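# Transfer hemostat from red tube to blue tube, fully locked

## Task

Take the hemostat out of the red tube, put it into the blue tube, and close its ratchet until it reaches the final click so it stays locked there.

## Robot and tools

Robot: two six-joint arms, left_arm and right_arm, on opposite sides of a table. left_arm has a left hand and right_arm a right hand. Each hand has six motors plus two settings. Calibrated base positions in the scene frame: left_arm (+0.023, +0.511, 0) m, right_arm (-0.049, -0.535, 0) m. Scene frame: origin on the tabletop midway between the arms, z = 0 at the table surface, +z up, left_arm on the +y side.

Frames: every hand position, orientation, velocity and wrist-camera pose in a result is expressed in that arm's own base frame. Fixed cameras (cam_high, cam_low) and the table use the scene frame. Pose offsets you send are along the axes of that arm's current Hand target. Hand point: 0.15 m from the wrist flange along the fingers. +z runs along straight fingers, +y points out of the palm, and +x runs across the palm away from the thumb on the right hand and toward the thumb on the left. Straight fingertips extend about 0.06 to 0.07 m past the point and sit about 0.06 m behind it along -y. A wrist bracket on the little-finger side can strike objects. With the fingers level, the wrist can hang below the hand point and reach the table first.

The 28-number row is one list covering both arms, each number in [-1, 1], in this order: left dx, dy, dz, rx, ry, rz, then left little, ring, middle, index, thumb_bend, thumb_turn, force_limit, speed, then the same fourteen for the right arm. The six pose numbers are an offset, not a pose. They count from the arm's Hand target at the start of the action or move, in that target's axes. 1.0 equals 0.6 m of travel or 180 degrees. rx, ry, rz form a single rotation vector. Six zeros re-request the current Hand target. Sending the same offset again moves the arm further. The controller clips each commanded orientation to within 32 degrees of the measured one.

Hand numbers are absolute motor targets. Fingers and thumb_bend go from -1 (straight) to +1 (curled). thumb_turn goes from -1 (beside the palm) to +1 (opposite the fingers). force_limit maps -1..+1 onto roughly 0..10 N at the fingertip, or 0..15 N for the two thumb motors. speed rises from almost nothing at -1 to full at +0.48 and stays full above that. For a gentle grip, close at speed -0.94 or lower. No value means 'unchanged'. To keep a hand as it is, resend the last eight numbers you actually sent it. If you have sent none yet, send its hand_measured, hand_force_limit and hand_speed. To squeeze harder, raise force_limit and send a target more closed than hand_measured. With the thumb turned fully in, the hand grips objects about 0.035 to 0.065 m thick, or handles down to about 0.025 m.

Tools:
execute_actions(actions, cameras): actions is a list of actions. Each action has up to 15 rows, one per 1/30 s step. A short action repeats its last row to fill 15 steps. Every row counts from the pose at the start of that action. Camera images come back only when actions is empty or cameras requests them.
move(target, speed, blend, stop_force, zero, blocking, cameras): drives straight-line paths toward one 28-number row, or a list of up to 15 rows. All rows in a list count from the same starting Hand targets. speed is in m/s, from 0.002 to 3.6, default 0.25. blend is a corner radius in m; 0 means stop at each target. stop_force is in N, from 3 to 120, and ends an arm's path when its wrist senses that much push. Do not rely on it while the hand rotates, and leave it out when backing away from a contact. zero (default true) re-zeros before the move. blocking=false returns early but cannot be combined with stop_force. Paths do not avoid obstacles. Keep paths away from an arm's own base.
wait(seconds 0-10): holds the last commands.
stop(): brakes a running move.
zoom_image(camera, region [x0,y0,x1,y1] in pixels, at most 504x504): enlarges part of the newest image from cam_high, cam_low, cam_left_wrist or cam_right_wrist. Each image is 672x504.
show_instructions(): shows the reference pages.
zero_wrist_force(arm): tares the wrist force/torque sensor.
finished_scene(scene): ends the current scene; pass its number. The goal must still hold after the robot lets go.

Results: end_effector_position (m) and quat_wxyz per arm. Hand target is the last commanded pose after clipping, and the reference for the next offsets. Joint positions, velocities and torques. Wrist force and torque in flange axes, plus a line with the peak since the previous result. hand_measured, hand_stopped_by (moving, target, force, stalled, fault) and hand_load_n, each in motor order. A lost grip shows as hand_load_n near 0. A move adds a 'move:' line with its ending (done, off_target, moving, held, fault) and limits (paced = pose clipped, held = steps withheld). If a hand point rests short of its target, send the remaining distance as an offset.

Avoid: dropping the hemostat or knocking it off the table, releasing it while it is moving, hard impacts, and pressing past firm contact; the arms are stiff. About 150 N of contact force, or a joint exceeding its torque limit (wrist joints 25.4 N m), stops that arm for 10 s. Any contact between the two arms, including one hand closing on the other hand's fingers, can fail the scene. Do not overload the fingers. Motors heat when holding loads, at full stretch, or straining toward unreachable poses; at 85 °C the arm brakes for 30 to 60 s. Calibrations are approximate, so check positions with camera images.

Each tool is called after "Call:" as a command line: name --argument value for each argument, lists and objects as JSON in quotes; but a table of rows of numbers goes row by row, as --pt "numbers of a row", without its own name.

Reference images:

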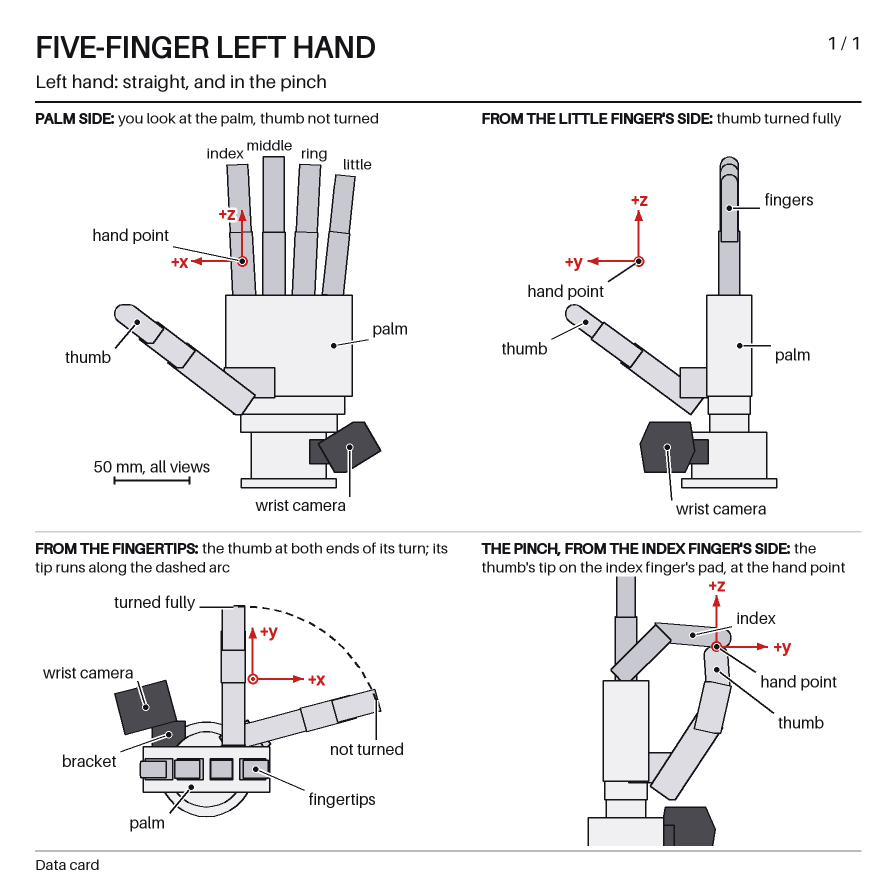

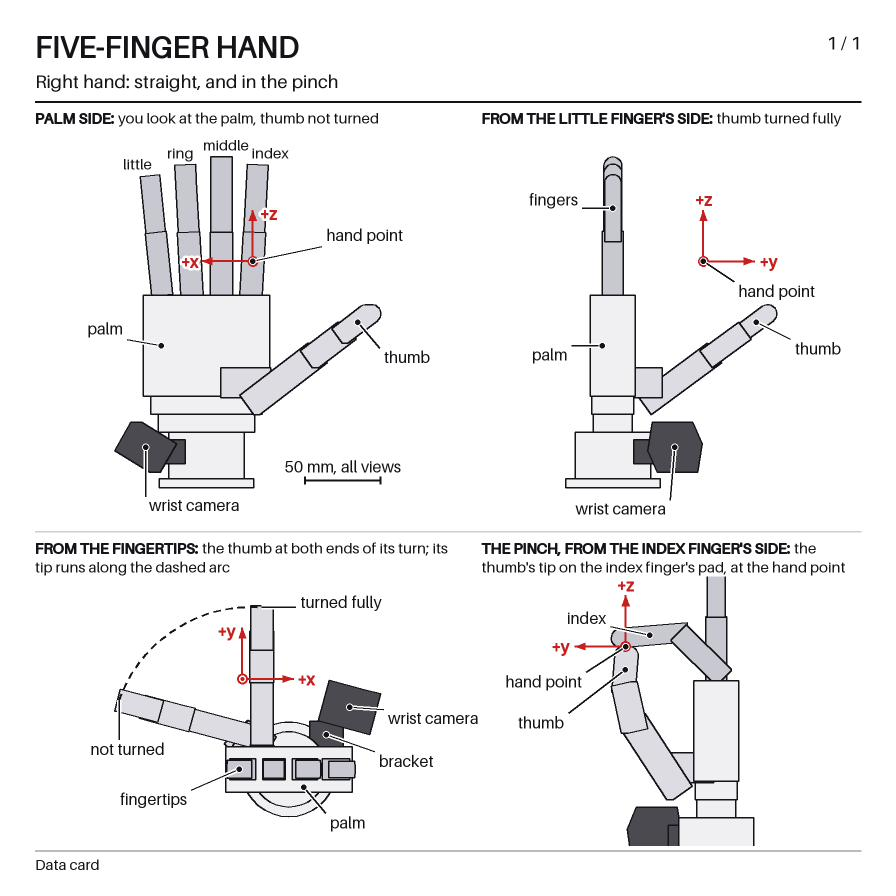

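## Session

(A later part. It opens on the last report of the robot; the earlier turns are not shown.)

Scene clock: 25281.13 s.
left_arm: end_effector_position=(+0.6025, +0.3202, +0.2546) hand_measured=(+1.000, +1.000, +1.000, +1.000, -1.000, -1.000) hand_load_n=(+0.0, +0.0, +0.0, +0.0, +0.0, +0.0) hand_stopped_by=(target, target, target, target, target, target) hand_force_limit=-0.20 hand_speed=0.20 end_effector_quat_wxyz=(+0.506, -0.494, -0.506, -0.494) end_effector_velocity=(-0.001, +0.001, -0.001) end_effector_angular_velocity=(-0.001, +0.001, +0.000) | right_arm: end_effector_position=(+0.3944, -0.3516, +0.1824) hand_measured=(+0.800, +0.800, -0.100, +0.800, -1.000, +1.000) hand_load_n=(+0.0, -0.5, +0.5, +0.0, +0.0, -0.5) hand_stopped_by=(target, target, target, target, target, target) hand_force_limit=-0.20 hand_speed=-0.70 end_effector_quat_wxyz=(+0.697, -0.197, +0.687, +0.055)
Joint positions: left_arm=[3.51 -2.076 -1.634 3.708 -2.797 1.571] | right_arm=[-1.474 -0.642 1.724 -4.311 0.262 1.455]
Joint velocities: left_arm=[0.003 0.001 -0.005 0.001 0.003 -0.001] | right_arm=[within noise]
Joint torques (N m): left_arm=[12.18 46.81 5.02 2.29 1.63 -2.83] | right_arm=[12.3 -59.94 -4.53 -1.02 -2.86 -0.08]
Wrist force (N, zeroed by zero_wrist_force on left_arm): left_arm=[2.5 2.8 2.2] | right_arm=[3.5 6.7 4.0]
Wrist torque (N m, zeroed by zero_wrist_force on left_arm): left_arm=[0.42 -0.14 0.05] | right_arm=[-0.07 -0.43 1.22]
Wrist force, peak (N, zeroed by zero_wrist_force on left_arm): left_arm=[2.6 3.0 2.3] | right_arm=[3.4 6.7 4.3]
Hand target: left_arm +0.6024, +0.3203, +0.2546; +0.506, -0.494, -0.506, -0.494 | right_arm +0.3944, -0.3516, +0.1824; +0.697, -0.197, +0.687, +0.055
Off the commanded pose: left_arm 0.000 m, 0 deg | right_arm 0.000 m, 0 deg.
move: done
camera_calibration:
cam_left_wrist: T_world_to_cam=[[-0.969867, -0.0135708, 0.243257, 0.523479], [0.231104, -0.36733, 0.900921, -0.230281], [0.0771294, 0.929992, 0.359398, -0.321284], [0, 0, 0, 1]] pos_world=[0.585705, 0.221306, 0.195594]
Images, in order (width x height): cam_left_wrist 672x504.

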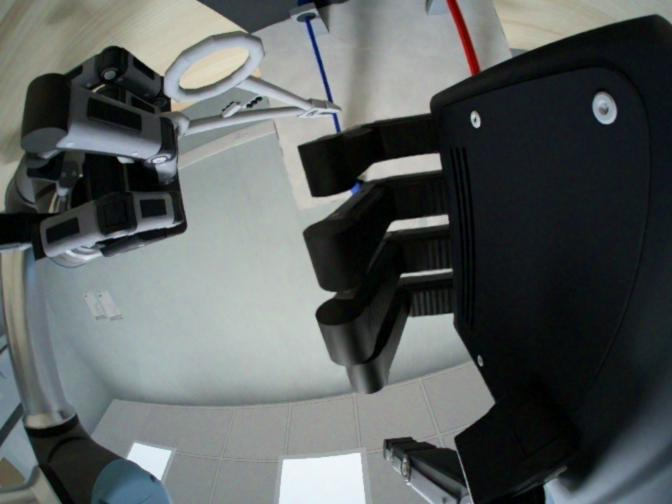

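Call:
move --pt "0.13 -0.03 0 0 0 0 1 1 1 1 -1 -1 -0.2 0.2 0 0 0 0 0 0 0.8 0.8 -0.1 0.8 -1 1 -0.2 -0.7" --pt "0.109 -0.1767 0.0897 0 0 0 1 1 1 1 -1 -1 -0.2 0.2 0 0 0 0 0 0 0.8 0.8 -0.1 0.8 -1 1 -0.2 -0.7" --speed '[0.15,0.2]' --blend '[0.02,0]' --cameras '["cam_left_wrist"]'

Call:
move --target '[0,0,0,0.0072,-0.4443,-0.1222,-1,-1,-1,-1,-1,1,-0.2,0.2, 0,0,0,0,0,0,0.8,0.8,-0.1,0.8,-1,1,-0.2,-0.7]' --speed 0.25 --cameras '["cam_left_wrist"]'

Scene clock: 25733.57 s.
left_arm: end_effector_position=(+0.4952, +0.3715, +0.3202) hand_measured=(+1.000, +1.000, +1.000, +1.000, -1.000, -1.000) hand_load_n=(+0.0, +0.0, +0.0, +0.0, +0.0, +0.0) hand_stopped_by=(target, target, target, target, target, target) hand_force_limit=-0.20 hand_speed=0.20 end_effector_quat_wxyz=(+0.506, -0.494, -0.506, -0.494) | right_arm: end_effector_position=(+0.3944, -0.3516, +0.1824) hand_measured=(+0.800, +0.800, -0.100, +0.800, -1.000, +1.000) hand_load_n=(+0.5, -0.5, +0.5, +0.0, +0.0, +0.0) hand_stopped_by=(target, target, target, target, target, target) hand_force_limit=-0.20 hand_speed=-0.70 end_effector_quat_wxyz=(+0.697, -0.197, +0.687, +0.055)
Joint positions: left_arm=[3.703 -1.791 -1.85 3.641 -2.604 1.572] | right_arm=[-1.474 -0.642 1.724 -4.311 0.262 1.455]
Joint torques (N m): left_arm=[9.65 33.18 9.84 -1.02 0.92 -2.31] | right_arm=[11.15 -59.49 -5.9 -0.94 -2.76 0.05]
Wrist force (N, zeroed by zero_wrist_force on left_arm): left_arm=[2.2 3.0 1.8] | right_arm=[3.3 6.5 4.1]
Wrist torque (N m, zeroed by zero_wrist_force on left_arm): left_arm=[0.44 -0.17 -0.06] | right_arm=[-0.10 -0.42 1.20]
Wrist force, peak (N, zeroed by zero_wrist_force on left_arm): left_arm=[3.6 3.8 1.5] | right_arm=[3.4 6.7 4.2]
Hand target: left_arm +0.4952, +0.3716, +0.3201; +0.506, -0.494, -0.506, -0.494 | right_arm +0.3944, -0.3516, +0.1824; +0.697, -0.197, +0.687, +0.055
Off the commanded pose: left_arm 0.000 m, 0 deg | right_arm 0.000 m, 0 deg.
move: done
camera_calibration:
cam_left_wrist: T_world_to_cam=[[-0.969873, -0.0137148, 0.243225, 0.4043], [0.231114, -0.367476, 0.90086, -0.245675], [0.0770241, 0.929932, 0.359575, -0.384373], [0, 0, 0, 1]] pos_world=[0.478505, 0.272706, 0.261194]
Images, in order (width x height): cam_left_wrist 672x504.

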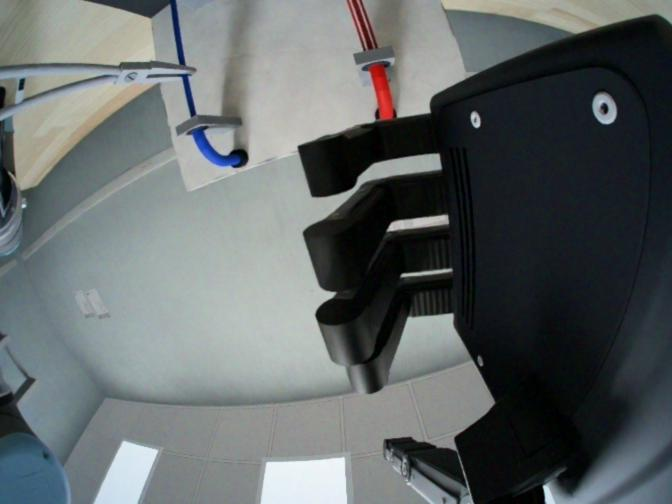

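Scene clock: 25736.93 s.
left_arm: end_effector_position=(+0.4952, +0.3717, +0.3201) hand_measured=(-1.000, -1.000, -1.000, -1.000, -1.000, +1.000) hand_load_n=(+0.0, +0.0, +0.0, +0.0, +0.0, +0.0) hand_stopped_by=(target, target, target, target, target, target) hand_force_limit=-0.20 hand_speed=0.20 end_effector_quat_wxyz=(+0.025, +0.592, +0.794, +0.138) | right_arm: end_effector_position=(+0.3944, -0.3516, +0.1824) hand_measured=(+0.800, +0.800, -0.100, +0.800, -1.000, +1.000) hand_load_n=(+0.0, -0.5, +0.5, +0.0, +0.0, +0.0) hand_stopped_by=(target, target, target, target, target, target) hand_force_limit=-0.20 hand_speed=-0.70 end_effector_quat_wxyz=(+0.697, -0.197, +0.687, +0.055)
Joint positions: left_arm=[4.032 -1.985 -1.111 1.805 -1.532 0.595] | right_arm=[-1.474 -0.642 1.724 -4.311 0.262 1.455]
Joint torques (N m): left_arm=[-6.62 41.22 5.55 -2.75 1.19 -2.95] | right_arm=[11.12 -58.38 -5.57 -0.81 -2.7 0.14]
Wrist force (N, zeroed by zero_wrist_force on left_arm): left_arm=[1.9 1.5 1.5] | right_arm=[3.3 6.5 3.9]
Wrist torque (N m, zeroed by zero_wrist_force on left_arm): left_arm=[0.11 -0.21 -0.09] | right_arm=[-0.09 -0.41 1.21]
Wrist force, peak (N, zeroed by zero_wrist_force on left_arm): left_arm=[2.6 3.3 1.8] | right_arm=[3.4 6.7 4.3]
Hand target: left_arm +0.4952, +0.3716, +0.3201; +0.025, +0.592, +0.794, +0.138 | right_arm +0.3944, -0.3516, +0.1824; +0.697, -0.197, +0.687, +0.055
Off the commanded pose: left_arm 0.000 m, 0 deg | right_arm 0.000 m, 0 deg.
move: done
camera_calibration:
cam_left_wrist: T_world_to_cam=[[-0.975045, -0.0232734, -0.220785, 0.55886], [-0.138824, 0.839992, 0.524539, -0.390747], [0.17325, 0.542099, -0.822261, 0.0903752], [0, 0, 0, 1]] pos_world=[0.475011, 0.292239, 0.402662]
Images, in order (width x height): cam_left_wrist 672x504.

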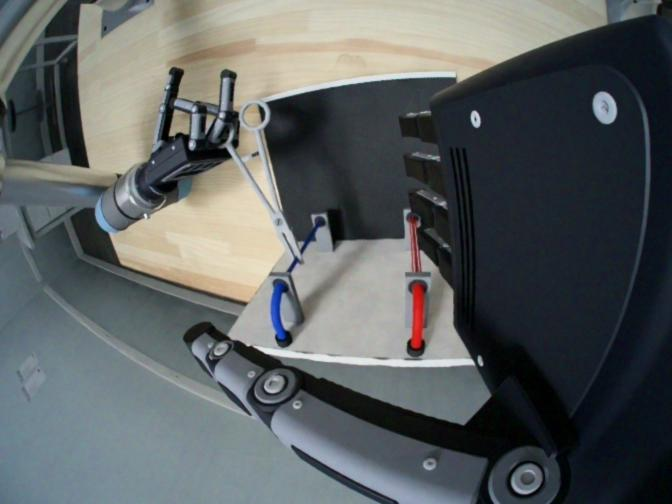

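Call:
zoom_image --camera "cam_left_wrist" --region '[225, 90, 335, 280]'

Call:
zoom_image --camera "cam_left_wrist" --region '[390, 200, 450, 290]'

Call:
zoom_image --camera "cam_left_wrist" --region '[260, 200, 340, 300]'

Scaled by 2.653 from the camera's 672x504 image, which has a finer 960x720 frame.

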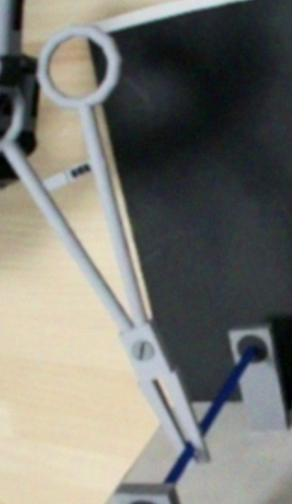

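Scaled by 5.600 from the camera's 672x504 image, which has a finer 960x720 frame.

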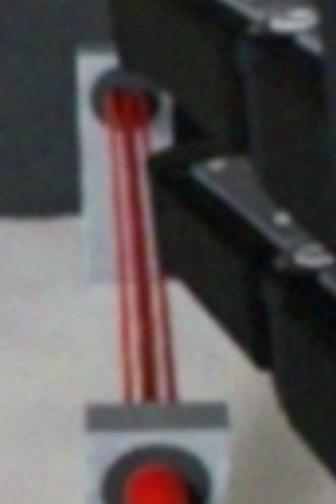

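Scaled by 5.040 from the camera's 672x504 image, which has a finer 960x720 frame.

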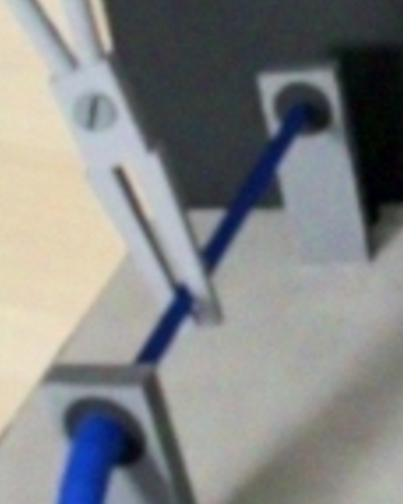

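Call:
zoom_image --camera "cam_left_wrist" --region '[272, 212, 312, 268]'

Scaled by 9.000 from the camera's 672x504 image, which has a finer 960x720 frame.

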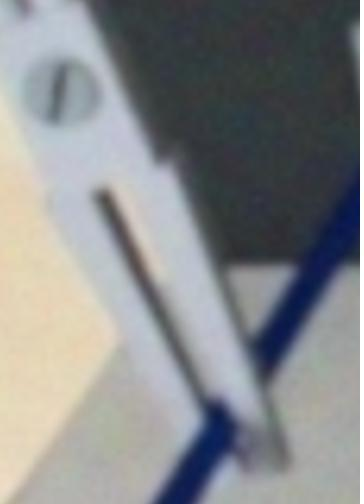

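Call:
move --pt "-0.0013 0.1285 0.155 0 0 0 -1 -1 -1 -1 -1 1 -0.2 0.2 0 0 0 0 0 0 0.8 0.8 -0.1 0.8 -1 1 -0.2 -0.7" --pt "-0.023 0.0833 0.3277 0 0 0 -1 -1 -1 -1 -1 1 -0.2 0.2 0 0 0 0 0 0 0.8 0.8 -0.1 0.8 -1 1 -0.2 -0.7" --speed '[0.2,0.1]' --blend '[0.02,0]' --cameras '["cam_left_wrist"]'

Scene clock: 25994.47 s.
left_arm: end_effector_position=(+0.5858, +0.4087, +0.1419) hand_measured=(-1.000, -1.000, -1.000, -1.000, -1.000, +1.000) hand_load_n=(+0.0, +0.0, +0.0, +0.0, +0.0, +0.0) hand_stopped_by=(target, target, target, target, target, target) hand_force_limit=-0.20 hand_speed=0.20 end_effector_quat_wxyz=(+0.025, +0.592, +0.794, +0.138) | right_arm: end_effector_position=(+0.3944, -0.3516, +0.1824) hand_measured=(+0.800, +0.800, -0.100, +0.800, -1.000, +1.000) hand_load_n=(+0.0, -0.5, +0.5, +0.0, +0.0, +0.0) hand_stopped_by=(target, target, target, target, target, target) hand_force_limit=-0.20 hand_speed=-0.70 end_effector_quat_wxyz=(+0.697, -0.197, +0.687, +0.055)
Joint positions: left_arm=[3.948 -2.292 -1.083 2.085 -1.555 0.514] | right_arm=[-1.474 -0.642 1.724 -4.311 0.262 1.455]
Joint torques (N m): left_arm=[11.58 52.95 27.31 -2.01 1.6 2.55] | right_arm=[10.76 -59.21 -4.71 -0.9 -3.08 -0.04]
Wrist force (N, zeroed by zero_wrist_force on left_arm): left_arm=[1.4 1.9 1.3] | right_arm=[3.4 6.5 3.9]
Wrist torque (N m, zeroed by zero_wrist_force on left_arm): left_arm=[0.16 -0.14 -0.13] | right_arm=[-0.08 -0.43 1.22]
Wrist force, peak (N, zeroed by zero_wrist_force on left_arm): left_arm=[2.0 2.9 1.7] | right_arm=[3.3 6.8 4.2]
Hand target: left_arm +0.5859, +0.4088, +0.1420; +0.025, +0.592, +0.794, +0.138 | right_arm +0.3944, -0.3516, +0.1824; +0.697, -0.197, +0.687, +0.055
Off the commanded pose: left_arm 0.000 m, 0 deg | right_arm 0.000 m, 0 deg.
move: done
camera_calibration:
cam_left_wrist: T_world_to_cam=[[-0.975077, -0.0233548, -0.220632, 0.608828], [-0.138711, 0.840298, 0.524079, -0.315909], [0.173157, 0.541621, -0.822595, -0.091693], [0, 0, 0, 1]] pos_world=[0.565711, 0.329339, 0.224462]
Images, in order (width x height): cam_left_wrist 672x504.

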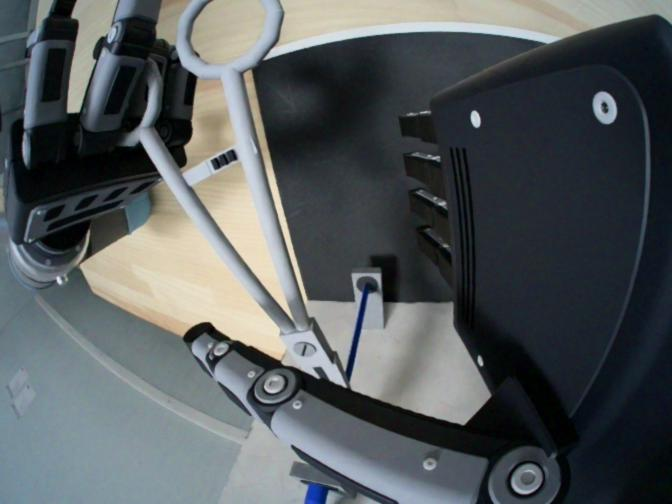

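Call:
zoom_image --camera "cam_left_wrist" --region '[175, 130, 275, 200]'

Call:
zoom_image --camera "cam_left_wrist" --region '[20, 0, 200, 180]'

Scaled by 5.040 from the camera's 672x504 image, which has a finer 960x720 frame.

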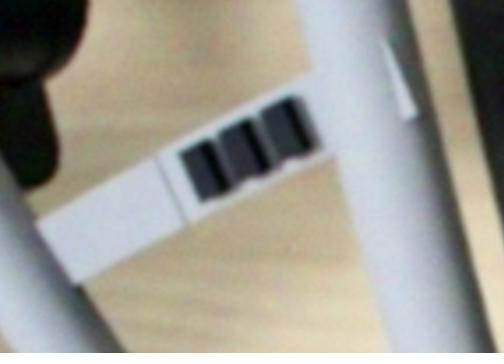

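Scaled by 2.800 from the camera's 672x504 image, which has a finer 960x720 frame.

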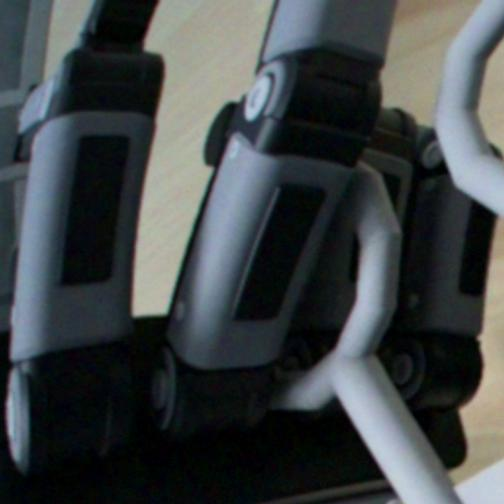

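Call:
move --target '[-0.002,0.0655,0.017,0,0,0,-1,-1,-1,-1,-1,1,-0.2,0.2, 0,0,0,0,0,0,0.8,0.8,-0.1,0.8,-1,1,-0.2,-0.7]' --speed 0.04 --stop_force 5 --cameras '["cam_left_wrist"]'

Call:
zoom_image --camera "cam_left_wrist" --region '[290, 80, 430, 180]'

Scene clock: 26030.10 s.
left_arm: end_effector_position=(+0.6250, +0.4199, +0.1418) hand_measured=(-1.000, -1.000, -1.000, -1.000, -1.000, +1.000) hand_load_n=(-0.5, +0.0, +0.5, +0.0, +0.0, +0.0) hand_stopped_by=(target, target, target, target, target, target) hand_force_limit=-0.20 hand_speed=0.20 end_effector_quat_wxyz=(+0.025, +0.592, +0.794, +0.138) | right_arm: end_effector_position=(+0.3944, -0.3516, +0.1824) hand_measured=(+0.800, +0.800, -0.100, +0.800, -1.000, +1.000) hand_load_n=(+0.0, -0.5, +0.5, +0.0, +0.0, -0.5) hand_stopped_by=(target, target, target, target, target, target) hand_force_limit=-0.20 hand_speed=-0.70 end_effector_quat_wxyz=(+0.697, -0.197, +0.687, +0.055)
Joint positions: left_arm=[3.914 -2.402 -0.887 2 -1.564 0.481] | right_arm=[-1.474 -0.642 1.724 -4.311 0.262 1.455]
Joint torques (N m): left_arm=[12.54 57.82 5.37 0.36 0.75 2.71] | right_arm=[11.8 -58.9 -5.56 -1.04 -2.63 0.01]
Wrist force (N, zeroed by zero_wrist_force on left_arm): left_arm=[2.0 1.9 1.5] | right_arm=[3.2 6.6 3.8]
Wrist torque (N m, zeroed by zero_wrist_force on left_arm): left_arm=[0.17 -0.24 0.01] | right_arm=[-0.07 -0.41 1.21]
Wrist force, peak (N, zeroed by zero_wrist_force on left_arm): left_arm=[2.2 2.2 1.4] | right_arm=[3.3 6.9 4.0]
Hand target: left_arm +0.6250, +0.4199, +0.1418; +0.025, +0.592, +0.794, +0.138 | right_arm +0.3944, -0.3516, +0.1824; +0.697, -0.197, +0.687, +0.055
Off the commanded pose: left_arm 0.000 m, 0 deg | right_arm 0.000 m, 0 deg.
move: done
camera_calibration:
cam_left_wrist: T_world_to_cam=[[-0.975028, -0.0232999, -0.220855, 0.647192], [-0.13882, 0.840192, 0.52422, -0.319689], [0.173346, 0.541788, -0.822446, -0.104763], [0, 0, 0, 1]] pos_world=[0.604811, 0.340439, 0.224361]
Images, in order (width x height): cam_left_wrist 672x504.

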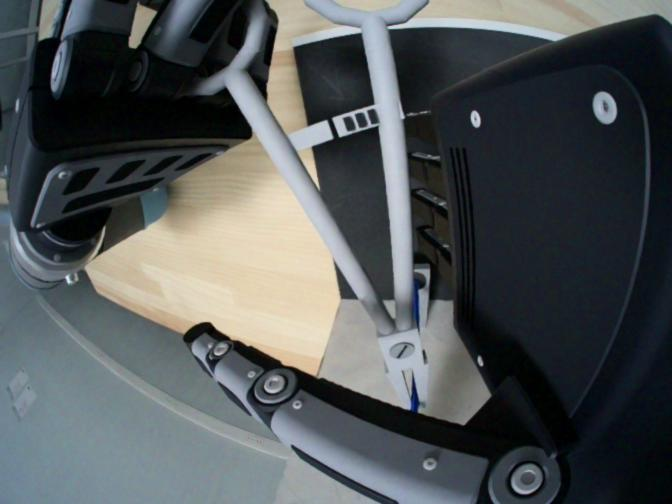

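Scaled by 3.600 from the camera's 672x504 image, which has a finer 960x720 frame.

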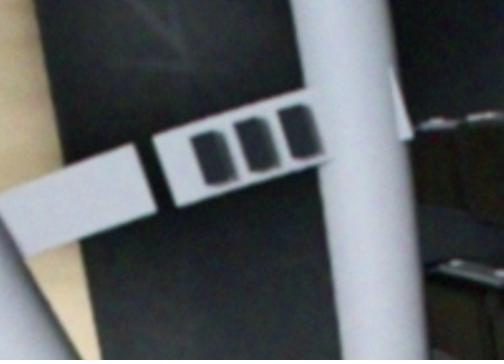

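Call:
move --target '[-0.0012,0.022,0.0103,0,0,0,-1,-1,-1,-1,-1,1,-0.2,0.2, 0,0,0,0,0,0,0.8,0.8,-0.1,0.8,-1,1,-0.2,-0.7]' --speed 0.01 --stop_force 4 --cameras '["cam_left_wrist"]'

Scene clock: 26049.30 s.
left_arm: end_effector_position=(+0.6361, +0.4231, +0.1396) hand_measured=(-1.000, -1.000, -1.000, -1.000, -1.000, +1.000) hand_load_n=(+0.0, +0.0, +0.0, +0.0, +0.0, +0.0) hand_stopped_by=(target, target, target, target, target, target) hand_force_limit=-0.20 hand_speed=0.20 end_effector_quat_wxyz=(+0.025, +0.592, +0.794, +0.138) | right_arm: end_effector_position=(+0.3944, -0.3516, +0.1824) hand_measured=(+0.800, +0.800, -0.100, +0.800, -1.000, +1.000) hand_load_n=(+0.0, -0.5, +0.5, +0.0, +0.0, +0.0) hand_stopped_by=(target, target, target, target, target, target) hand_force_limit=-0.20 hand_speed=-0.70 end_effector_quat_wxyz=(+0.697, -0.197, +0.687, +0.055)
Joint positions: left_arm=[3.905 -2.438 -0.827 1.976 -1.567 0.473] | right_arm=[-1.474 -0.642 1.724 -4.311 0.262 1.455]
Joint torques (N m): left_arm=[11.87 59.28 4.87 -0.77 1.64 2.69] | right_arm=[12.12 -58.78 -6.03 -1.13 -2.73 0.11]
Wrist force (N, zeroed by zero_wrist_force on left_arm): left_arm=[1.7 -0.6 1.3] | right_arm=[2.9 6.9 2.1]
Wrist torque (N m, zeroed by zero_wrist_force on left_arm): left_arm=[0.02 -0.20 0.18] | right_arm=[0.05 -0.39 1.21]
Wrist force, peak (N, zeroed by zero_wrist_force on left_arm): left_arm=[2.9 -8.0 0.6] | right_arm=[3.4 6.8 4.2]
Hand target: left_arm +0.6361, +0.4231, +0.1396; +0.025, +0.592, +0.794, +0.138 (not the last commanded pose) | right_arm +0.3944, -0.3516, +0.1824; +0.697, -0.197, +0.687, +0.055
Off the commanded pose: left_arm 0.003 m, 0 deg | right_arm 0.000 m, 0 deg.
move: contact (left_arm)
camera_calibration:
cam_left_wrist: T_world_to_cam=[[-0.975031, -0.0232811, -0.220843, 0.657574], [-0.138798, 0.840193, 0.524225, -0.319646], [0.173346, 0.541788, -0.822445, -0.110313], [0, 0, 0, 1]] pos_world=[0.615911, 0.343639, 0.222061]
Images, in order (width x height): cam_left_wrist 672x504.

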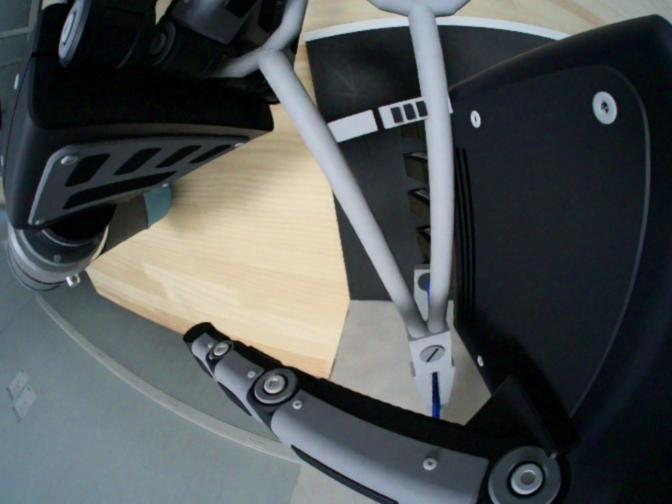

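Call:
move --target '[0,0,0,0,0,0,-1,-1,-1,-1,-1,1,-0.2,0.2, 0,0,0.02,0,0,0,0.8,0.8,-0.1,0.8,-1,1,-0.2,-0.7]' --speed 0.008 --stop_force 12 --cameras '["cam_left_wrist"]'

Call:
zoom_image --camera "cam_left_wrist" --region '[320, 80, 460, 160]'

Scene clock: 26058.30 s.
left_arm: end_effector_position=(+0.6361, +0.4231, +0.1396) hand_measured=(-1.000, -1.000, -1.000, -1.000, -1.000, +1.000) hand_load_n=(+0.0, +0.0, +0.0, +0.0, +0.0, +0.0) hand_stopped_by=(target, target, target, target, target, target) hand_force_limit=-0.20 hand_speed=0.20 end_effector_quat_wxyz=(+0.025, +0.592, +0.794, +0.138) | right_arm: end_effector_position=(+0.3951, -0.3513, +0.1824) hand_measured=(+0.800, +0.800, -0.100, +0.800, -1.000, +1.000) hand_load_n=(+0.0, +0.0, +0.5, +0.0, +0.0, +0.0) hand_stopped_by=(target, target, target, target, target, target) hand_force_limit=-0.20 hand_speed=-0.70 end_effector_quat_wxyz=(+0.697, -0.197, +0.687, +0.055)
Joint positions: left_arm=[3.905 -2.438 -0.827 1.976 -1.567 0.473] | right_arm=[-1.472 -0.642 1.724 -4.312 0.261 1.455]
Joint torques (N m): left_arm=[-3.68 59.62 29.7 2.88 1.25 -2.27] | right_arm=[-6.15 -53.5 -3.45 2.93 0.04 -2.63]
Wrist force (N, zeroed by zero_wrist_force on left_arm): left_arm=[1.0 -14.7 -0.8] | right_arm=[0.3 12.9 -9.4]
Wrist torque (N m, zeroed by zero_wrist_force on left_arm): left_arm=[-0.67 -0.27 1.03] | right_arm=[1.02 0.10 1.21]
Wrist force, peak (N, zeroed by zero_wrist_force on left_arm): left_arm=[2.9 -22.0 -1.3] | right_arm=[-0.4 15.8 -14.6]
Hand target: left_arm +0.6361, +0.4231, +0.1396; +0.025, +0.592, +0.794, +0.138 | right_arm +0.3951, -0.3513, +0.1824; +0.697, -0.197, +0.687, +0.055 (not the last commanded pose)
Off the commanded pose: left_arm 0.000 m, 0 deg | right_arm 0.011 m, 0 deg.
move: contact (right_arm)
camera_calibration:
cam_left_wrist: T_world_to_cam=[[-0.975059, -0.0232719, -0.220722, 0.657561], [-0.138712, 0.840232, 0.524184, -0.319703], [0.173259, 0.541727, -0.822504, -0.110225], [0, 0, 0, 1]] pos_world=[0.615911, 0.343639, 0.222061]
Images, in order (width x height): cam_left_wrist 672x504.

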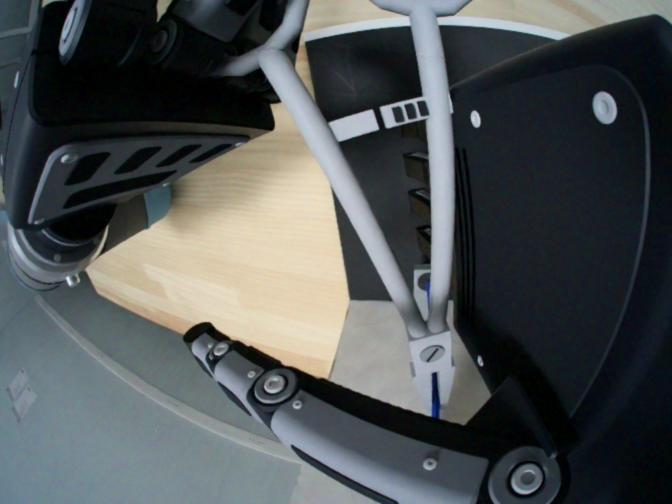

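Scaled by 3.600 from the camera's 672x504 image, which has a finer 960x720 frame.

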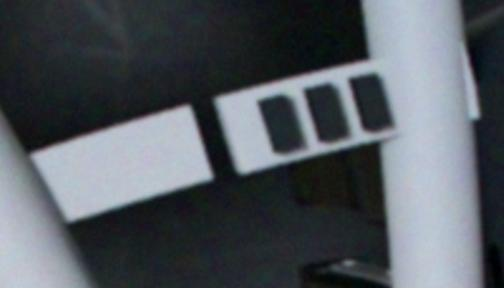

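Call:
move --target '[0,0,0,0,0,0,-1,-1,-1,-1,-1,1,-0.2,0.2, 0.005,0,0,0,0,0,0.8,0.8,-0.1,0.8,-1,1,-0.2,-0.7]' --speed 0.006 --stop_force 14 --cameras '["cam_left_wrist"]'

Call:
zoom_image --camera "cam_left_wrist" --region '[320, 80, 460, 160]'

Scene clock: 26067.30 s.
left_arm: end_effector_position=(+0.6361, +0.4231, +0.1396) hand_measured=(-1.000, -1.000, -1.000, -1.000, -1.000, +1.000) hand_load_n=(+0.0, +0.0, +0.0, +0.0, -0.5, +0.0) hand_stopped_by=(target, target, target, target, target, target) hand_force_limit=-0.20 hand_speed=0.20 end_effector_quat_wxyz=(+0.025, +0.592, +0.794, +0.138) | right_arm: end_effector_position=(+0.3952, -0.3519, +0.1794) hand_measured=(+0.800, +0.800, -0.100, +0.800, -1.000, +1.000) hand_load_n=(+0.0, -0.5, +0.0, +0.0, +0.0, -0.5) hand_stopped_by=(target, target, target, target, target, target) hand_force_limit=-0.20 hand_speed=-0.70 end_effector_quat_wxyz=(+0.697, -0.197, +0.687, +0.055)
Joint positions: left_arm=[3.905 -2.438 -0.827 1.976 -1.567 0.473] | right_arm=[-1.472 -0.635 1.72 -4.315 0.261 1.455]
Joint torques (N m): left_arm=[-15.08 59.96 33.55 -0.62 0.78 -3.42] | right_arm=[16.77 -56.66 -9.85 3.04 -7.34 1.34]
Wrist force (N, zeroed by zero_wrist_force on left_arm): left_arm=[3.6 -20.4 3.4] | right_arm=[-6.6 25.7 -15.5]
Wrist torque (N m, zeroed by zero_wrist_force on left_arm): left_arm=[-1.10 -0.11 1.54] | right_arm=[1.68 0.31 1.24]
Wrist force, peak (N, zeroed by zero_wrist_force on left_arm): left_arm=[3.6 -20.6 3.6] | right_arm=[-6.4 26.1 -15.4]
Hand target: left_arm +0.6361, +0.4231, +0.1396; +0.025, +0.592, +0.794, +0.138 | right_arm +0.3952, -0.3518, +0.1795; +0.697, -0.197, +0.687, +0.055
Off the commanded pose: left_arm 0.000 m, 0 deg | right_arm 0.000 m, 0 deg.
move: done
camera_calibration:
cam_left_wrist: T_world_to_cam=[[-0.975028, -0.0232999, -0.220855, 0.657603], [-0.13882, 0.840192, 0.52422, -0.319684], [0.173346, 0.541788, -0.822446, -0.11023], [0, 0, 0, 1]] pos_world=[0.615911, 0.343639, 0.222161]
Images, in order (width x height): cam_left_wrist 672x504.

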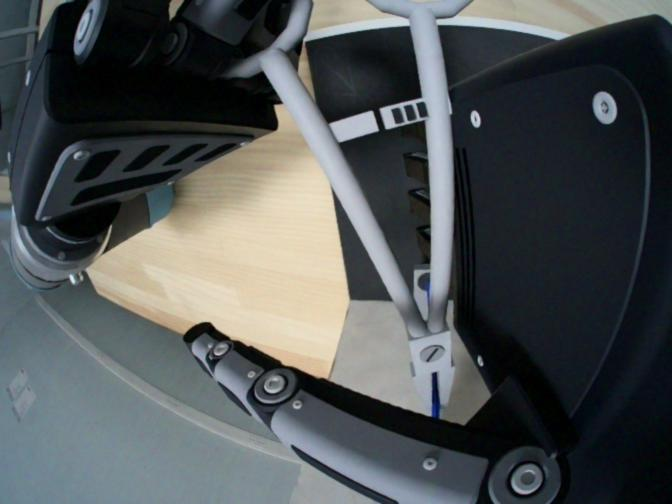

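Scaled by 3.600 from the camera's 672x504 image, which has a finer 960x720 frame.

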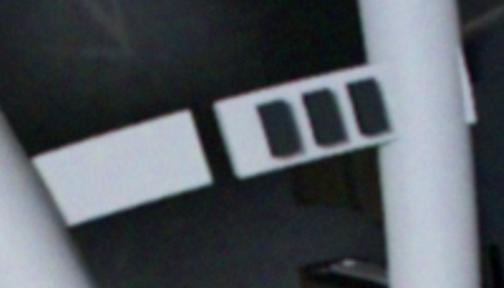

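Call:
move --target '[0,0,0,0,0,0,-1,-1,-1,-1,-1,1,-0.2,0.2, 0,0.005,0,0,0,0,0.8,0.8,-0.1,0.8,-1,1,-0.2,-0.7]' --speed 0.006 --cameras '["cam_left_wrist"]'

Call:
zoom_image --camera "cam_left_wrist" --region '[320, 80, 460, 160]'

Scene clock: 26085.40 s.
left_arm: end_effector_position=(+0.6361, +0.4231, +0.1396) hand_measured=(-1.000, -1.000, -1.000, -1.000, -1.000, +1.000) hand_load_n=(+0.0, +0.0, +0.0, +0.0, +0.0, +0.0) hand_stopped_by=(target, target, target, target, target, target) hand_force_limit=-0.20 hand_speed=0.20 end_effector_quat_wxyz=(+0.025, +0.592, +0.794, +0.138) | right_arm: end_effector_position=(+0.3942, -0.3490, +0.1789) hand_measured=(+0.800, +0.800, -0.100, +0.800, -1.000, +1.000) hand_load_n=(+0.0, +0.5, +2.0, +0.0, +0.0, +0.0) hand_stopped_by=(target, target, target, target, target, target) hand_force_limit=-0.20 hand_speed=-0.70 end_effector_quat_wxyz=(+0.697, -0.197, +0.687, +0.055)
Joint positions: left_arm=[3.905 -2.438 -0.827 1.976 -1.567 0.473] | right_arm=[-1.474 -0.637 1.73 -4.322 0.262 1.454]
Joint torques (N m): left_arm=[-14.69 58.29 34.15 0.81 1.1 -3.37] | right_arm=[1.74 -54.09 -3.04 -3.21 6.34 -3.28]
Wrist force (N, zeroed by zero_wrist_force on left_arm): left_arm=[2.9 -21.4 4.4] | right_arm=[2.4 -23.4 -8.6]
Wrist torque (N m, zeroed by zero_wrist_force on left_arm): left_arm=[-1.16 -0.02 1.59] | right_arm=[-0.24 -0.14 0.24]
Wrist force, peak (N, zeroed by zero_wrist_force on left_arm): left_arm=[3.4 -22.4 3.7] | right_arm=[-6.5 26.0 -15.6]
Hand target: left_arm +0.6361, +0.4231, +0.1396; +0.025, +0.592, +0.794, +0.138 | right_arm +0.3942, -0.3491, +0.1789; +0.697, -0.197, +0.687, +0.055
Off the commanded pose: left_arm 0.000 m, 0 deg | right_arm 0.000 m, 0 deg.
move: done
camera_calibration:
cam_left_wrist: T_world_to_cam=[[-0.975028, -0.0232999, -0.220855, 0.657603], [-0.13882, 0.840192, 0.52422, -0.319684], [0.173346, 0.541788, -0.822446, -0.11023], [0, 0, 0, 1]] pos_world=[0.615911, 0.343639, 0.222161]
Images, in order (width x height): cam_left_wrist 672x504.

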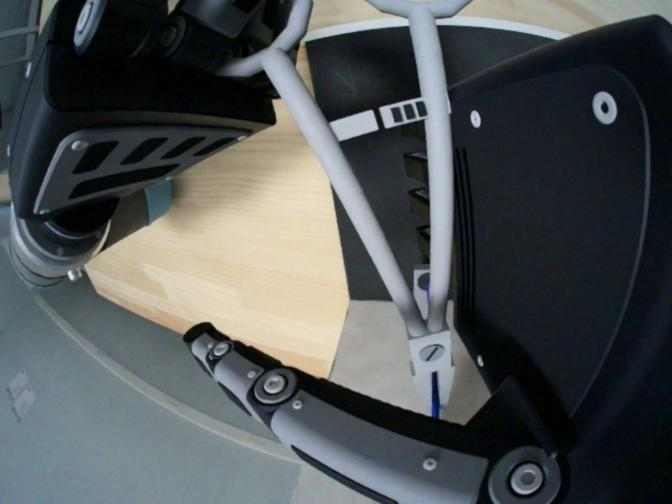

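Scaled by 3.600 from the camera's 672x504 image, which has a finer 960x720 frame.

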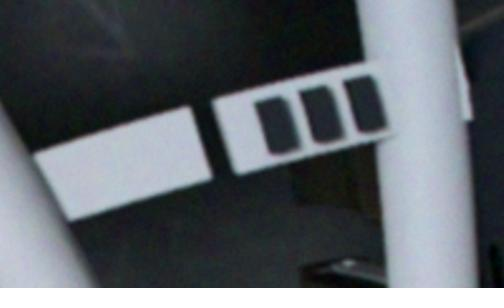

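Call:
move --pt "0 0 0 0 0 0 -1 -1 -1 -1 -1 1 -0.2 0.2 0.003 -0.0025 0 0 0 0 0.8 0.8 -0.1 0.8 -1 1 -0.2 -0.7" --pt "0 0 0 0 0 0 -1 -1 -1 -1 -1 1 -0.2 0.2 0.006 -0.0025 0 0 0 0 0.8 0.8 -0.1 0.8 -1 1 -0.2 -0.7" --speed 0.006 --cameras '["cam_left_wrist","cam_right_wrist"]'

Call:
zoom_image --camera "cam_left_wrist" --region '[320, 80, 460, 160]'

Call:
zoom_image --camera "cam_right_wrist" --region '[180, 90, 400, 280]'

Scene clock: 26101.70 s.
left_arm: end_effector_position=(+0.6361, +0.4231, +0.1396) hand_measured=(-1.000, -1.000, -1.000, -1.000, -1.000, +1.000) hand_load_n=(+0.0, +0.0, +0.0, +0.0, +0.0, +0.0) hand_stopped_by=(target, target, target, target, target, target) hand_force_limit=-0.20 hand_speed=0.20 end_effector_quat_wxyz=(+0.025, +0.592, +0.794, +0.138) | right_arm: end_effector_position=(+0.3949, -0.3512, +0.1756) hand_measured=(+0.800, +0.800, -0.100, +0.800, -1.000, +1.000) hand_load_n=(+0.0, +0.0, +0.5, +0.0, +0.0, +0.0) hand_stopped_by=(target, target, target, target, target, target) hand_force_limit=-0.20 hand_speed=-0.70 end_effector_quat_wxyz=(+0.697, -0.197, +0.687, +0.055)
Joint positions: left_arm=[3.905 -2.438 -0.827 1.976 -1.567 0.473] | right_arm=[-1.473 -0.628 1.721 -4.322 0.261 1.455]
Joint torques (N m): left_arm=[-15.04 57.81 34.17 1.77 2.86 -3.37] | right_arm=[16.35 -40.11 -19.85 -0.19 -7.26 1.76]
Wrist force (N, zeroed by zero_wrist_force on left_arm): left_arm=[2.9 -21.0 4.4] | right_arm=[-7.3 26.7 -15.6]
Wrist torque (N m, zeroed by zero_wrist_force on left_arm): left_arm=[-1.12 -0.01 1.55] | right_arm=[1.70 0.20 1.17]
Wrist force, peak (N, zeroed by zero_wrist_force on left_arm): left_arm=[3.0 -21.7 4.4] | right_arm=[-7.5 26.7 -15.6]
Hand target: left_arm +0.6361, +0.4231, +0.1396; +0.025, +0.592, +0.794, +0.138 | right_arm +0.3949, -0.3512, +0.1757; +0.697, -0.197, +0.687, +0.055
Off the commanded pose: left_arm 0.000 m, 0 deg | right_arm 0.000 m, 0 deg.
move: done
camera_calibration:
cam_left_wrist: T_world_to_cam=[[-0.975031, -0.0232811, -0.220843, 0.657574], [-0.138798, 0.840193, 0.524225, -0.319646], [0.173346, 0.541788, -0.822445, -0.110313], [0, 0, 0, 1]] pos_world=[0.615911, 0.343639, 0.222061]
cam_right_wrist: T_world_to_cam=[[-0.327819, 0.822984, -0.463932, 0.494853], [-0.524588, 0.249837, 0.813873, 0.166315], [0.785711, 0.510176, 0.349826, -0.0825976], [0, 0, 0, 1]] pos_world=[0.314367, -0.406668, 0.123113]
Images, in order (width x height): cam_left_wrist 672x504, cam_right_wrist 672x504.

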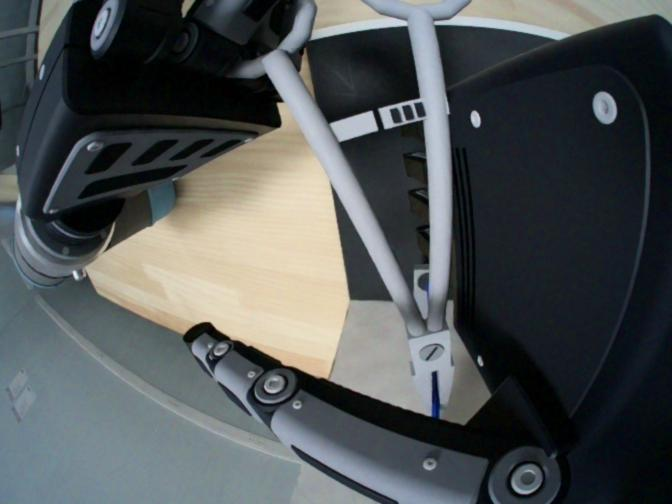

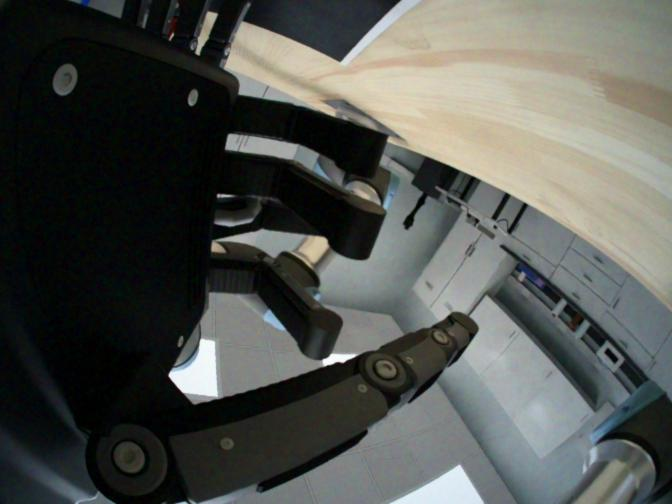

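Scaled by 3.600 from the camera's 672x504 image, which has a finer 960x720 frame.

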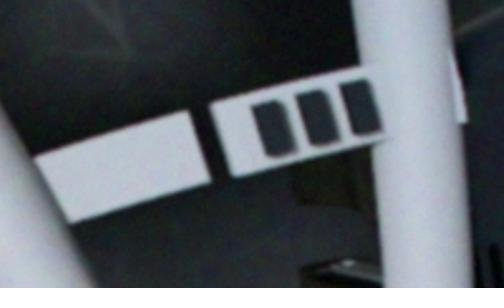

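Scaled by 2.291 from the camera's 672x504 image, which has a finer 960x720 frame.

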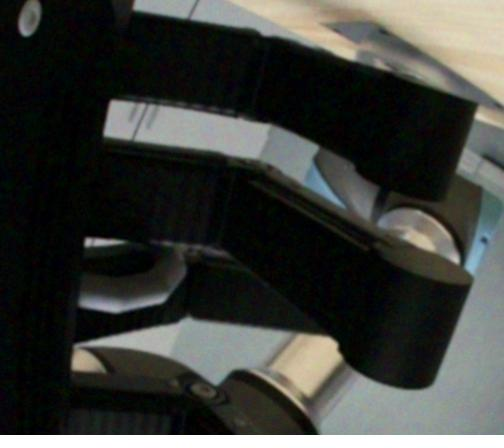

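Call:
move --target '[0,0,0,0,0,0,-1,-1,-1,-1,-1,1,-0.2,0.2, 0,0.0012,0.008,0,0,0,0.8,0.8,-0.1,0.8,-1,1,-0.2,-0.7]' --speed 0.006 --stop_force 20 --cameras '["cam_left_wrist"]'

Call:
zoom_image --camera "cam_left_wrist" --region '[320, 80, 460, 160]'

Scene clock: 26114.43 s.
left_arm: end_effector_position=(+0.6360, +0.4230, +0.1396) hand_measured=(-1.000, -1.000, -1.000, -1.000, -1.000, +1.000) hand_load_n=(+0.0, +0.0, +0.0, +0.0, +0.0, +0.0) hand_stopped_by=(target, target, target, target, target, target) hand_force_limit=-0.20 hand_speed=0.20 end_effector_quat_wxyz=(+0.025, +0.592, +0.794, +0.138) | right_arm: end_effector_position=(+0.3961, -0.3505, +0.1756) hand_measured=(+0.800, +0.800, -0.100, +0.800, -1.000, +1.000) hand_load_n=(+0.0, +0.0, +0.0, +0.0, +0.0, +0.0) hand_stopped_by=(target, target, target, target, target, target) hand_force_limit=-0.20 hand_speed=-0.70 end_effector_quat_wxyz=(+0.697, -0.197, +0.687, +0.055)
Joint positions: left_arm=[3.905 -2.438 -0.827 1.976 -1.567 0.473] | right_arm=[-1.47 -0.628 1.721 -4.323 0.259 1.456]
Joint torques (N m): left_arm=[-14.27 56.57 34.41 7.8 5.88 -3.33] | right_arm=[4.45 -56.94 -18.06 2.92 -2.98 -2.51]
Wrist force (N, zeroed by zero_wrist_force on left_arm): left_arm=[4.9 -42.5 -4.2] | right_arm=[-4.6 26.5 -35.1]
Wrist torque (N m, zeroed by zero_wrist_force on left_arm): left_arm=[-1.37 -0.70 3.16] | right_arm=[2.81 0.81 1.25]
Wrist force, peak (N, zeroed by zero_wrist_force on left_arm): left_arm=[6.2 -46.7 -6.0] | right_arm=[-4.0 27.1 -39.3]
Hand target: left_arm +0.6361, +0.4231, +0.1396; +0.025, +0.592, +0.794, +0.138 | right_arm +0.3961, -0.3505, +0.1756; +0.697, -0.197, +0.687, +0.055 (not the last commanded pose)
Off the commanded pose: left_arm 0.000 m, 0 deg | right_arm 0.003 m, 0 deg.
move: contact (right_arm)
camera_calibration:
cam_left_wrist: T_world_to_cam=[[-0.975077, -0.0233548, -0.220632, 0.657601], [-0.138711, 0.840298, 0.524079, -0.319672], [0.173157, 0.541621, -0.822595, -0.109969], [0, 0, 0, 1]] pos_world=[0.615911, 0.343539, 0.222162]
Images, in order (width x height): cam_left_wrist 672x504.

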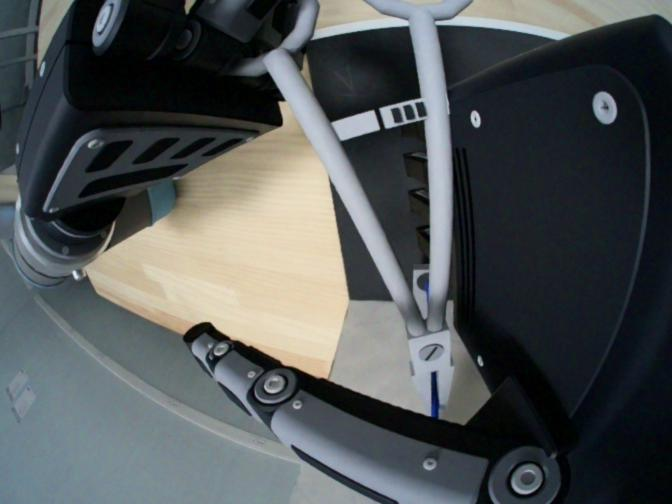

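Scaled by 3.600 from the camera's 672x504 image, which has a finer 960x720 frame.

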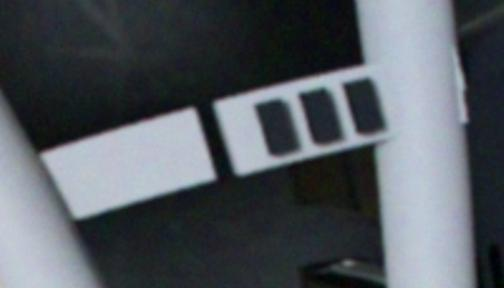

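Call:
move --pt "0 0 0 0 0 0 -1 -1 -1 -1 -1 1 -0.2 0.2 -0.002 0.001 -0.005 0 0 0 0.8 0.8 -0.1 0.8 -1 1 -0.2 -0.7" --pt "0 -0.03 0 0 0 0 -1 -1 -1 -1 -1 1 -0.2 0.2 -0.005 0.001 -0.006 0 0 0 0.8 0.8 -0.1 0.8 -1 1 -0.2 -0.7" --speed 0.015 --cameras '["cam_left_wrist"]'

Scene clock: 26187.63 s.
left_arm: end_effector_position=(+0.6192, +0.4184, +0.1351) hand_measured=(-1.000, -1.000, -1.000, -1.000, -1.000, +1.000) hand_load_n=(+0.0, +0.0, +0.0, +0.0, +0.5, +0.0) hand_stopped_by=(target, target, target, target, target, target) hand_force_limit=-0.20 hand_speed=0.20 end_effector_quat_wxyz=(+0.025, +0.592, +0.794, +0.138) | right_arm: end_effector_position=(+0.3924, -0.3507, +0.1785) hand_measured=(+0.800, +0.800, -0.100, +0.800, -1.000, +1.000) hand_load_n=(+0.0, +0.0, +1.0, +0.0, +0.0, +0.0) hand_stopped_by=(target, target, target, target, target, target) hand_force_limit=-0.20 hand_speed=-0.70 end_effector_quat_wxyz=(+0.697, -0.197, +0.687, +0.055)
Joint positions: left_arm=[3.919 -2.388 -0.93 2.029 -1.563 0.486] | right_arm=[-1.478 -0.635 1.727 -4.32 0.266 1.453]
Joint torques (N m): left_arm=[1.24 42.37 30.81 -3.73 1.14 0.89] | right_arm=[-5.61 -56.19 3.6 0.82 5.87 -3.46]
Wrist force (N, zeroed by zero_wrist_force on left_arm): left_arm=[1.5 1.8 1.4] | right_arm=[6.7 -19.6 6.9]
Wrist torque (N m, zeroed by zero_wrist_force on left_arm): left_arm=[0.14 -0.16 -0.11] | right_arm=[-1.06 -0.47 0.45]
Wrist force, peak (N, zeroed by zero_wrist_force on left_arm): left_arm=[4.8 -42.9 -4.3] | right_arm=[-4.4 26.5 -35.4]
Hand target: left_arm +0.6193, +0.4183, +0.1351; +0.025, +0.592, +0.794, +0.138 | right_arm +0.3924, -0.3507, +0.1785; +0.697, -0.197, +0.687, +0.055
Off the commanded pose: left_arm 0.000 m, 0 deg | right_arm 0.000 m, 0 deg.
move: done
camera_calibration:
cam_left_wrist: T_world_to_cam=[[-0.975027, -0.023269, -0.220862, 0.64011], [-0.138807, 0.840164, 0.524268, -0.315716], [0.173361, 0.541833, -0.822413, -0.108504], [0, 0, 0, 1]] pos_world=[0.599111, 0.338939, 0.217661]
Images, in order (width x height): cam_left_wrist 672x504.

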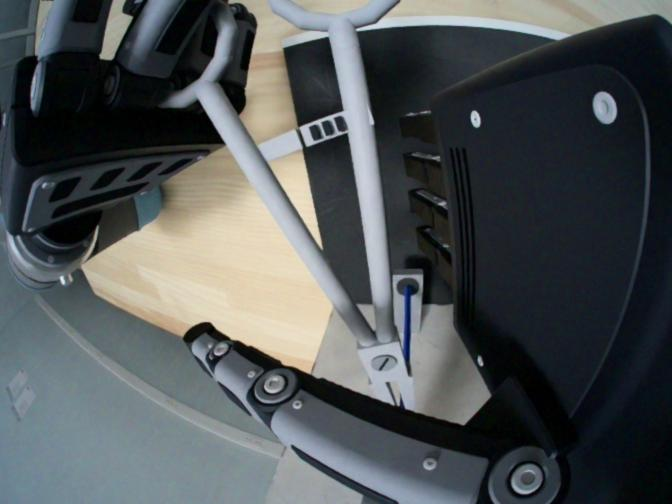

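Call:
move --pt "0 -0.0333 0 0 0 0 -1 -1 -1 -1 -1 1 -0.2 0.2 0 0 0 0 0 0 0.8 0.8 -0.1 0.8 -1 1 -0.2 -0.7" --pt "0.03 0.0295 -0.2398 0 0 0 -1 -1 -1 -1 -1 1 -0.2 0.2 0 0 0 0 0 0 0.8 0.8 -0.1 0.8 -1 1 -0.2 -0.7" --pt "0.0258 -0.1283 -0.3517 -0.1432 0.402 0.2363 1 1 1 1 -1 -1 -0.2 0.2 0 0 0 0 0 0 0.8 0.8 -0.1 0.8 -1 1 -0.2 -0.7" --speed '[0.05,0.15,0.25]' --blend '[0.01,0.02,0]'

Call:
move --target '[0,0,0,0.1667,0,0,1,1,1,1,-1,-1,-0.2,0.2, 0,0,0,0,0,0,0.8,0.8,-0.1,0.8,-1,1,-0.2,-0.7]' --speed 0.25

Scene clock: 26234.70 s.
left_arm: end_effector_position=(+0.5000, +0.3729, +0.3206) hand_measured=(+1.000, +1.000, +1.000, +1.000, -1.000, -1.000) hand_load_n=(+0.0, +0.0, +0.0, +0.0, +0.0, +0.0) hand_stopped_by=(target, target, target, target, target, target) hand_force_limit=-0.20 hand_speed=0.20 end_effector_quat_wxyz=(-0.361, +0.609, +0.360, +0.608) | right_arm: end_effector_position=(+0.3924, -0.3507, +0.1785) hand_measured=(+0.800, +0.800, -0.100, +0.800, -1.000, +1.000) hand_load_n=(+0.0, +0.0, +1.5, +0.0, +0.0, +0.0) hand_stopped_by=(target, target, target, target, target, target) hand_force_limit=-0.20 hand_speed=-0.70 end_effector_quat_wxyz=(+0.697, -0.197, +0.687, +0.055)
Joint positions: left_arm=[4.014 -1.597 -2.073 3.669 -1.768 1.574] | right_arm=[-1.478 -0.635 1.727 -4.32 0.266 1.453]
Joint torques (N m): left_arm=[-13.65 12.51 4.91 3.13 1.08 2.5] | right_arm=[15.04 -33.23 -10.31 -2.72 2.19 -2.28]
Wrist force (N, zeroed by zero_wrist_force on left_arm): left_arm=[2.1 2.8 2.6] | right_arm=[7.1 -19.7 6.9]
Wrist torque (N m, zeroed by zero_wrist_force on left_arm): left_arm=[0.39 -0.06 0.05] | right_arm=[-1.07 -0.51 0.46]
Wrist force, peak (N, zeroed by zero_wrist_force on left_arm): left_arm=[2.4 2.9 2.7] | right_arm=[7.2 -20.0 7.2]
Hand target: left_arm +0.5000, +0.3729, +0.3206; -0.361, +0.609, +0.360, +0.608 | right_arm +0.3924, -0.3507, +0.1785; +0.697, -0.197, +0.687, +0.055
Off the commanded pose: left_arm 0.000 m, 0 deg | right_arm 0.000 m, 0 deg.
move: done

Scene clock: 26236.27 s.
left_arm: end_effector_position=(+0.5000, +0.3729, +0.3206) hand_measured=(+1.000, +1.000, +1.000, +1.000, -1.000, -1.000) hand_load_n=(+0.0, +0.0, +0.0, +0.0, +0.0, +0.0) hand_stopped_by=(target, target, target, target, target, target) hand_force_limit=-0.20 hand_speed=0.20 end_effector_quat_wxyz=(+0.507, -0.495, -0.505, -0.494) | right_arm: end_effector_position=(+0.3924, -0.3507, +0.1785) hand_measured=(+0.800, +0.800, -0.100, +0.800, -1.000, +1.000) hand_load_n=(+0.0, +0.5, +1.5, +0.0, +0.0, +0.0) hand_stopped_by=(target, target, target, target, target, target) hand_force_limit=-0.20 hand_speed=-0.70 end_effector_quat_wxyz=(+0.697, -0.197, +0.687, +0.055)
Joint positions: left_arm=[3.7 -1.801 -1.837 3.64 -2.606 1.575] | right_arm=[-1.478 -0.635 1.727 -4.32 0.266 1.453]
Joint torques (N m): left_arm=[6.25 25.63 13.47 2.93 -1.87 -2.62] | right_arm=[14.15 -31.85 -9.28 -2.7 2.19 -1.76]
Wrist force (N, zeroed by zero_wrist_force on left_arm): left_arm=[1.7 2.7 2.3] | right_arm=[7.0 -19.7 7.0]
Wrist torque (N m, zeroed by zero_wrist_force on left_arm): left_arm=[0.36 -0.08 -0.01] | right_arm=[-1.09 -0.52 0.46]
Wrist force, peak (N, zeroed by zero_wrist_force on left_arm): left_arm=[2.5 2.6 3.0] | right_arm=[7.3 -19.9 7.0]
Hand target: left_arm +0.5000, +0.3729, +0.3206; +0.507, -0.495, -0.505, -0.494 | right_arm +0.3924, -0.3507, +0.1785; +0.697, -0.197, +0.687, +0.055
Off the commanded pose: left_arm 0.000 m, 0 deg | right_arm 0.000 m, 0 deg.
move: done


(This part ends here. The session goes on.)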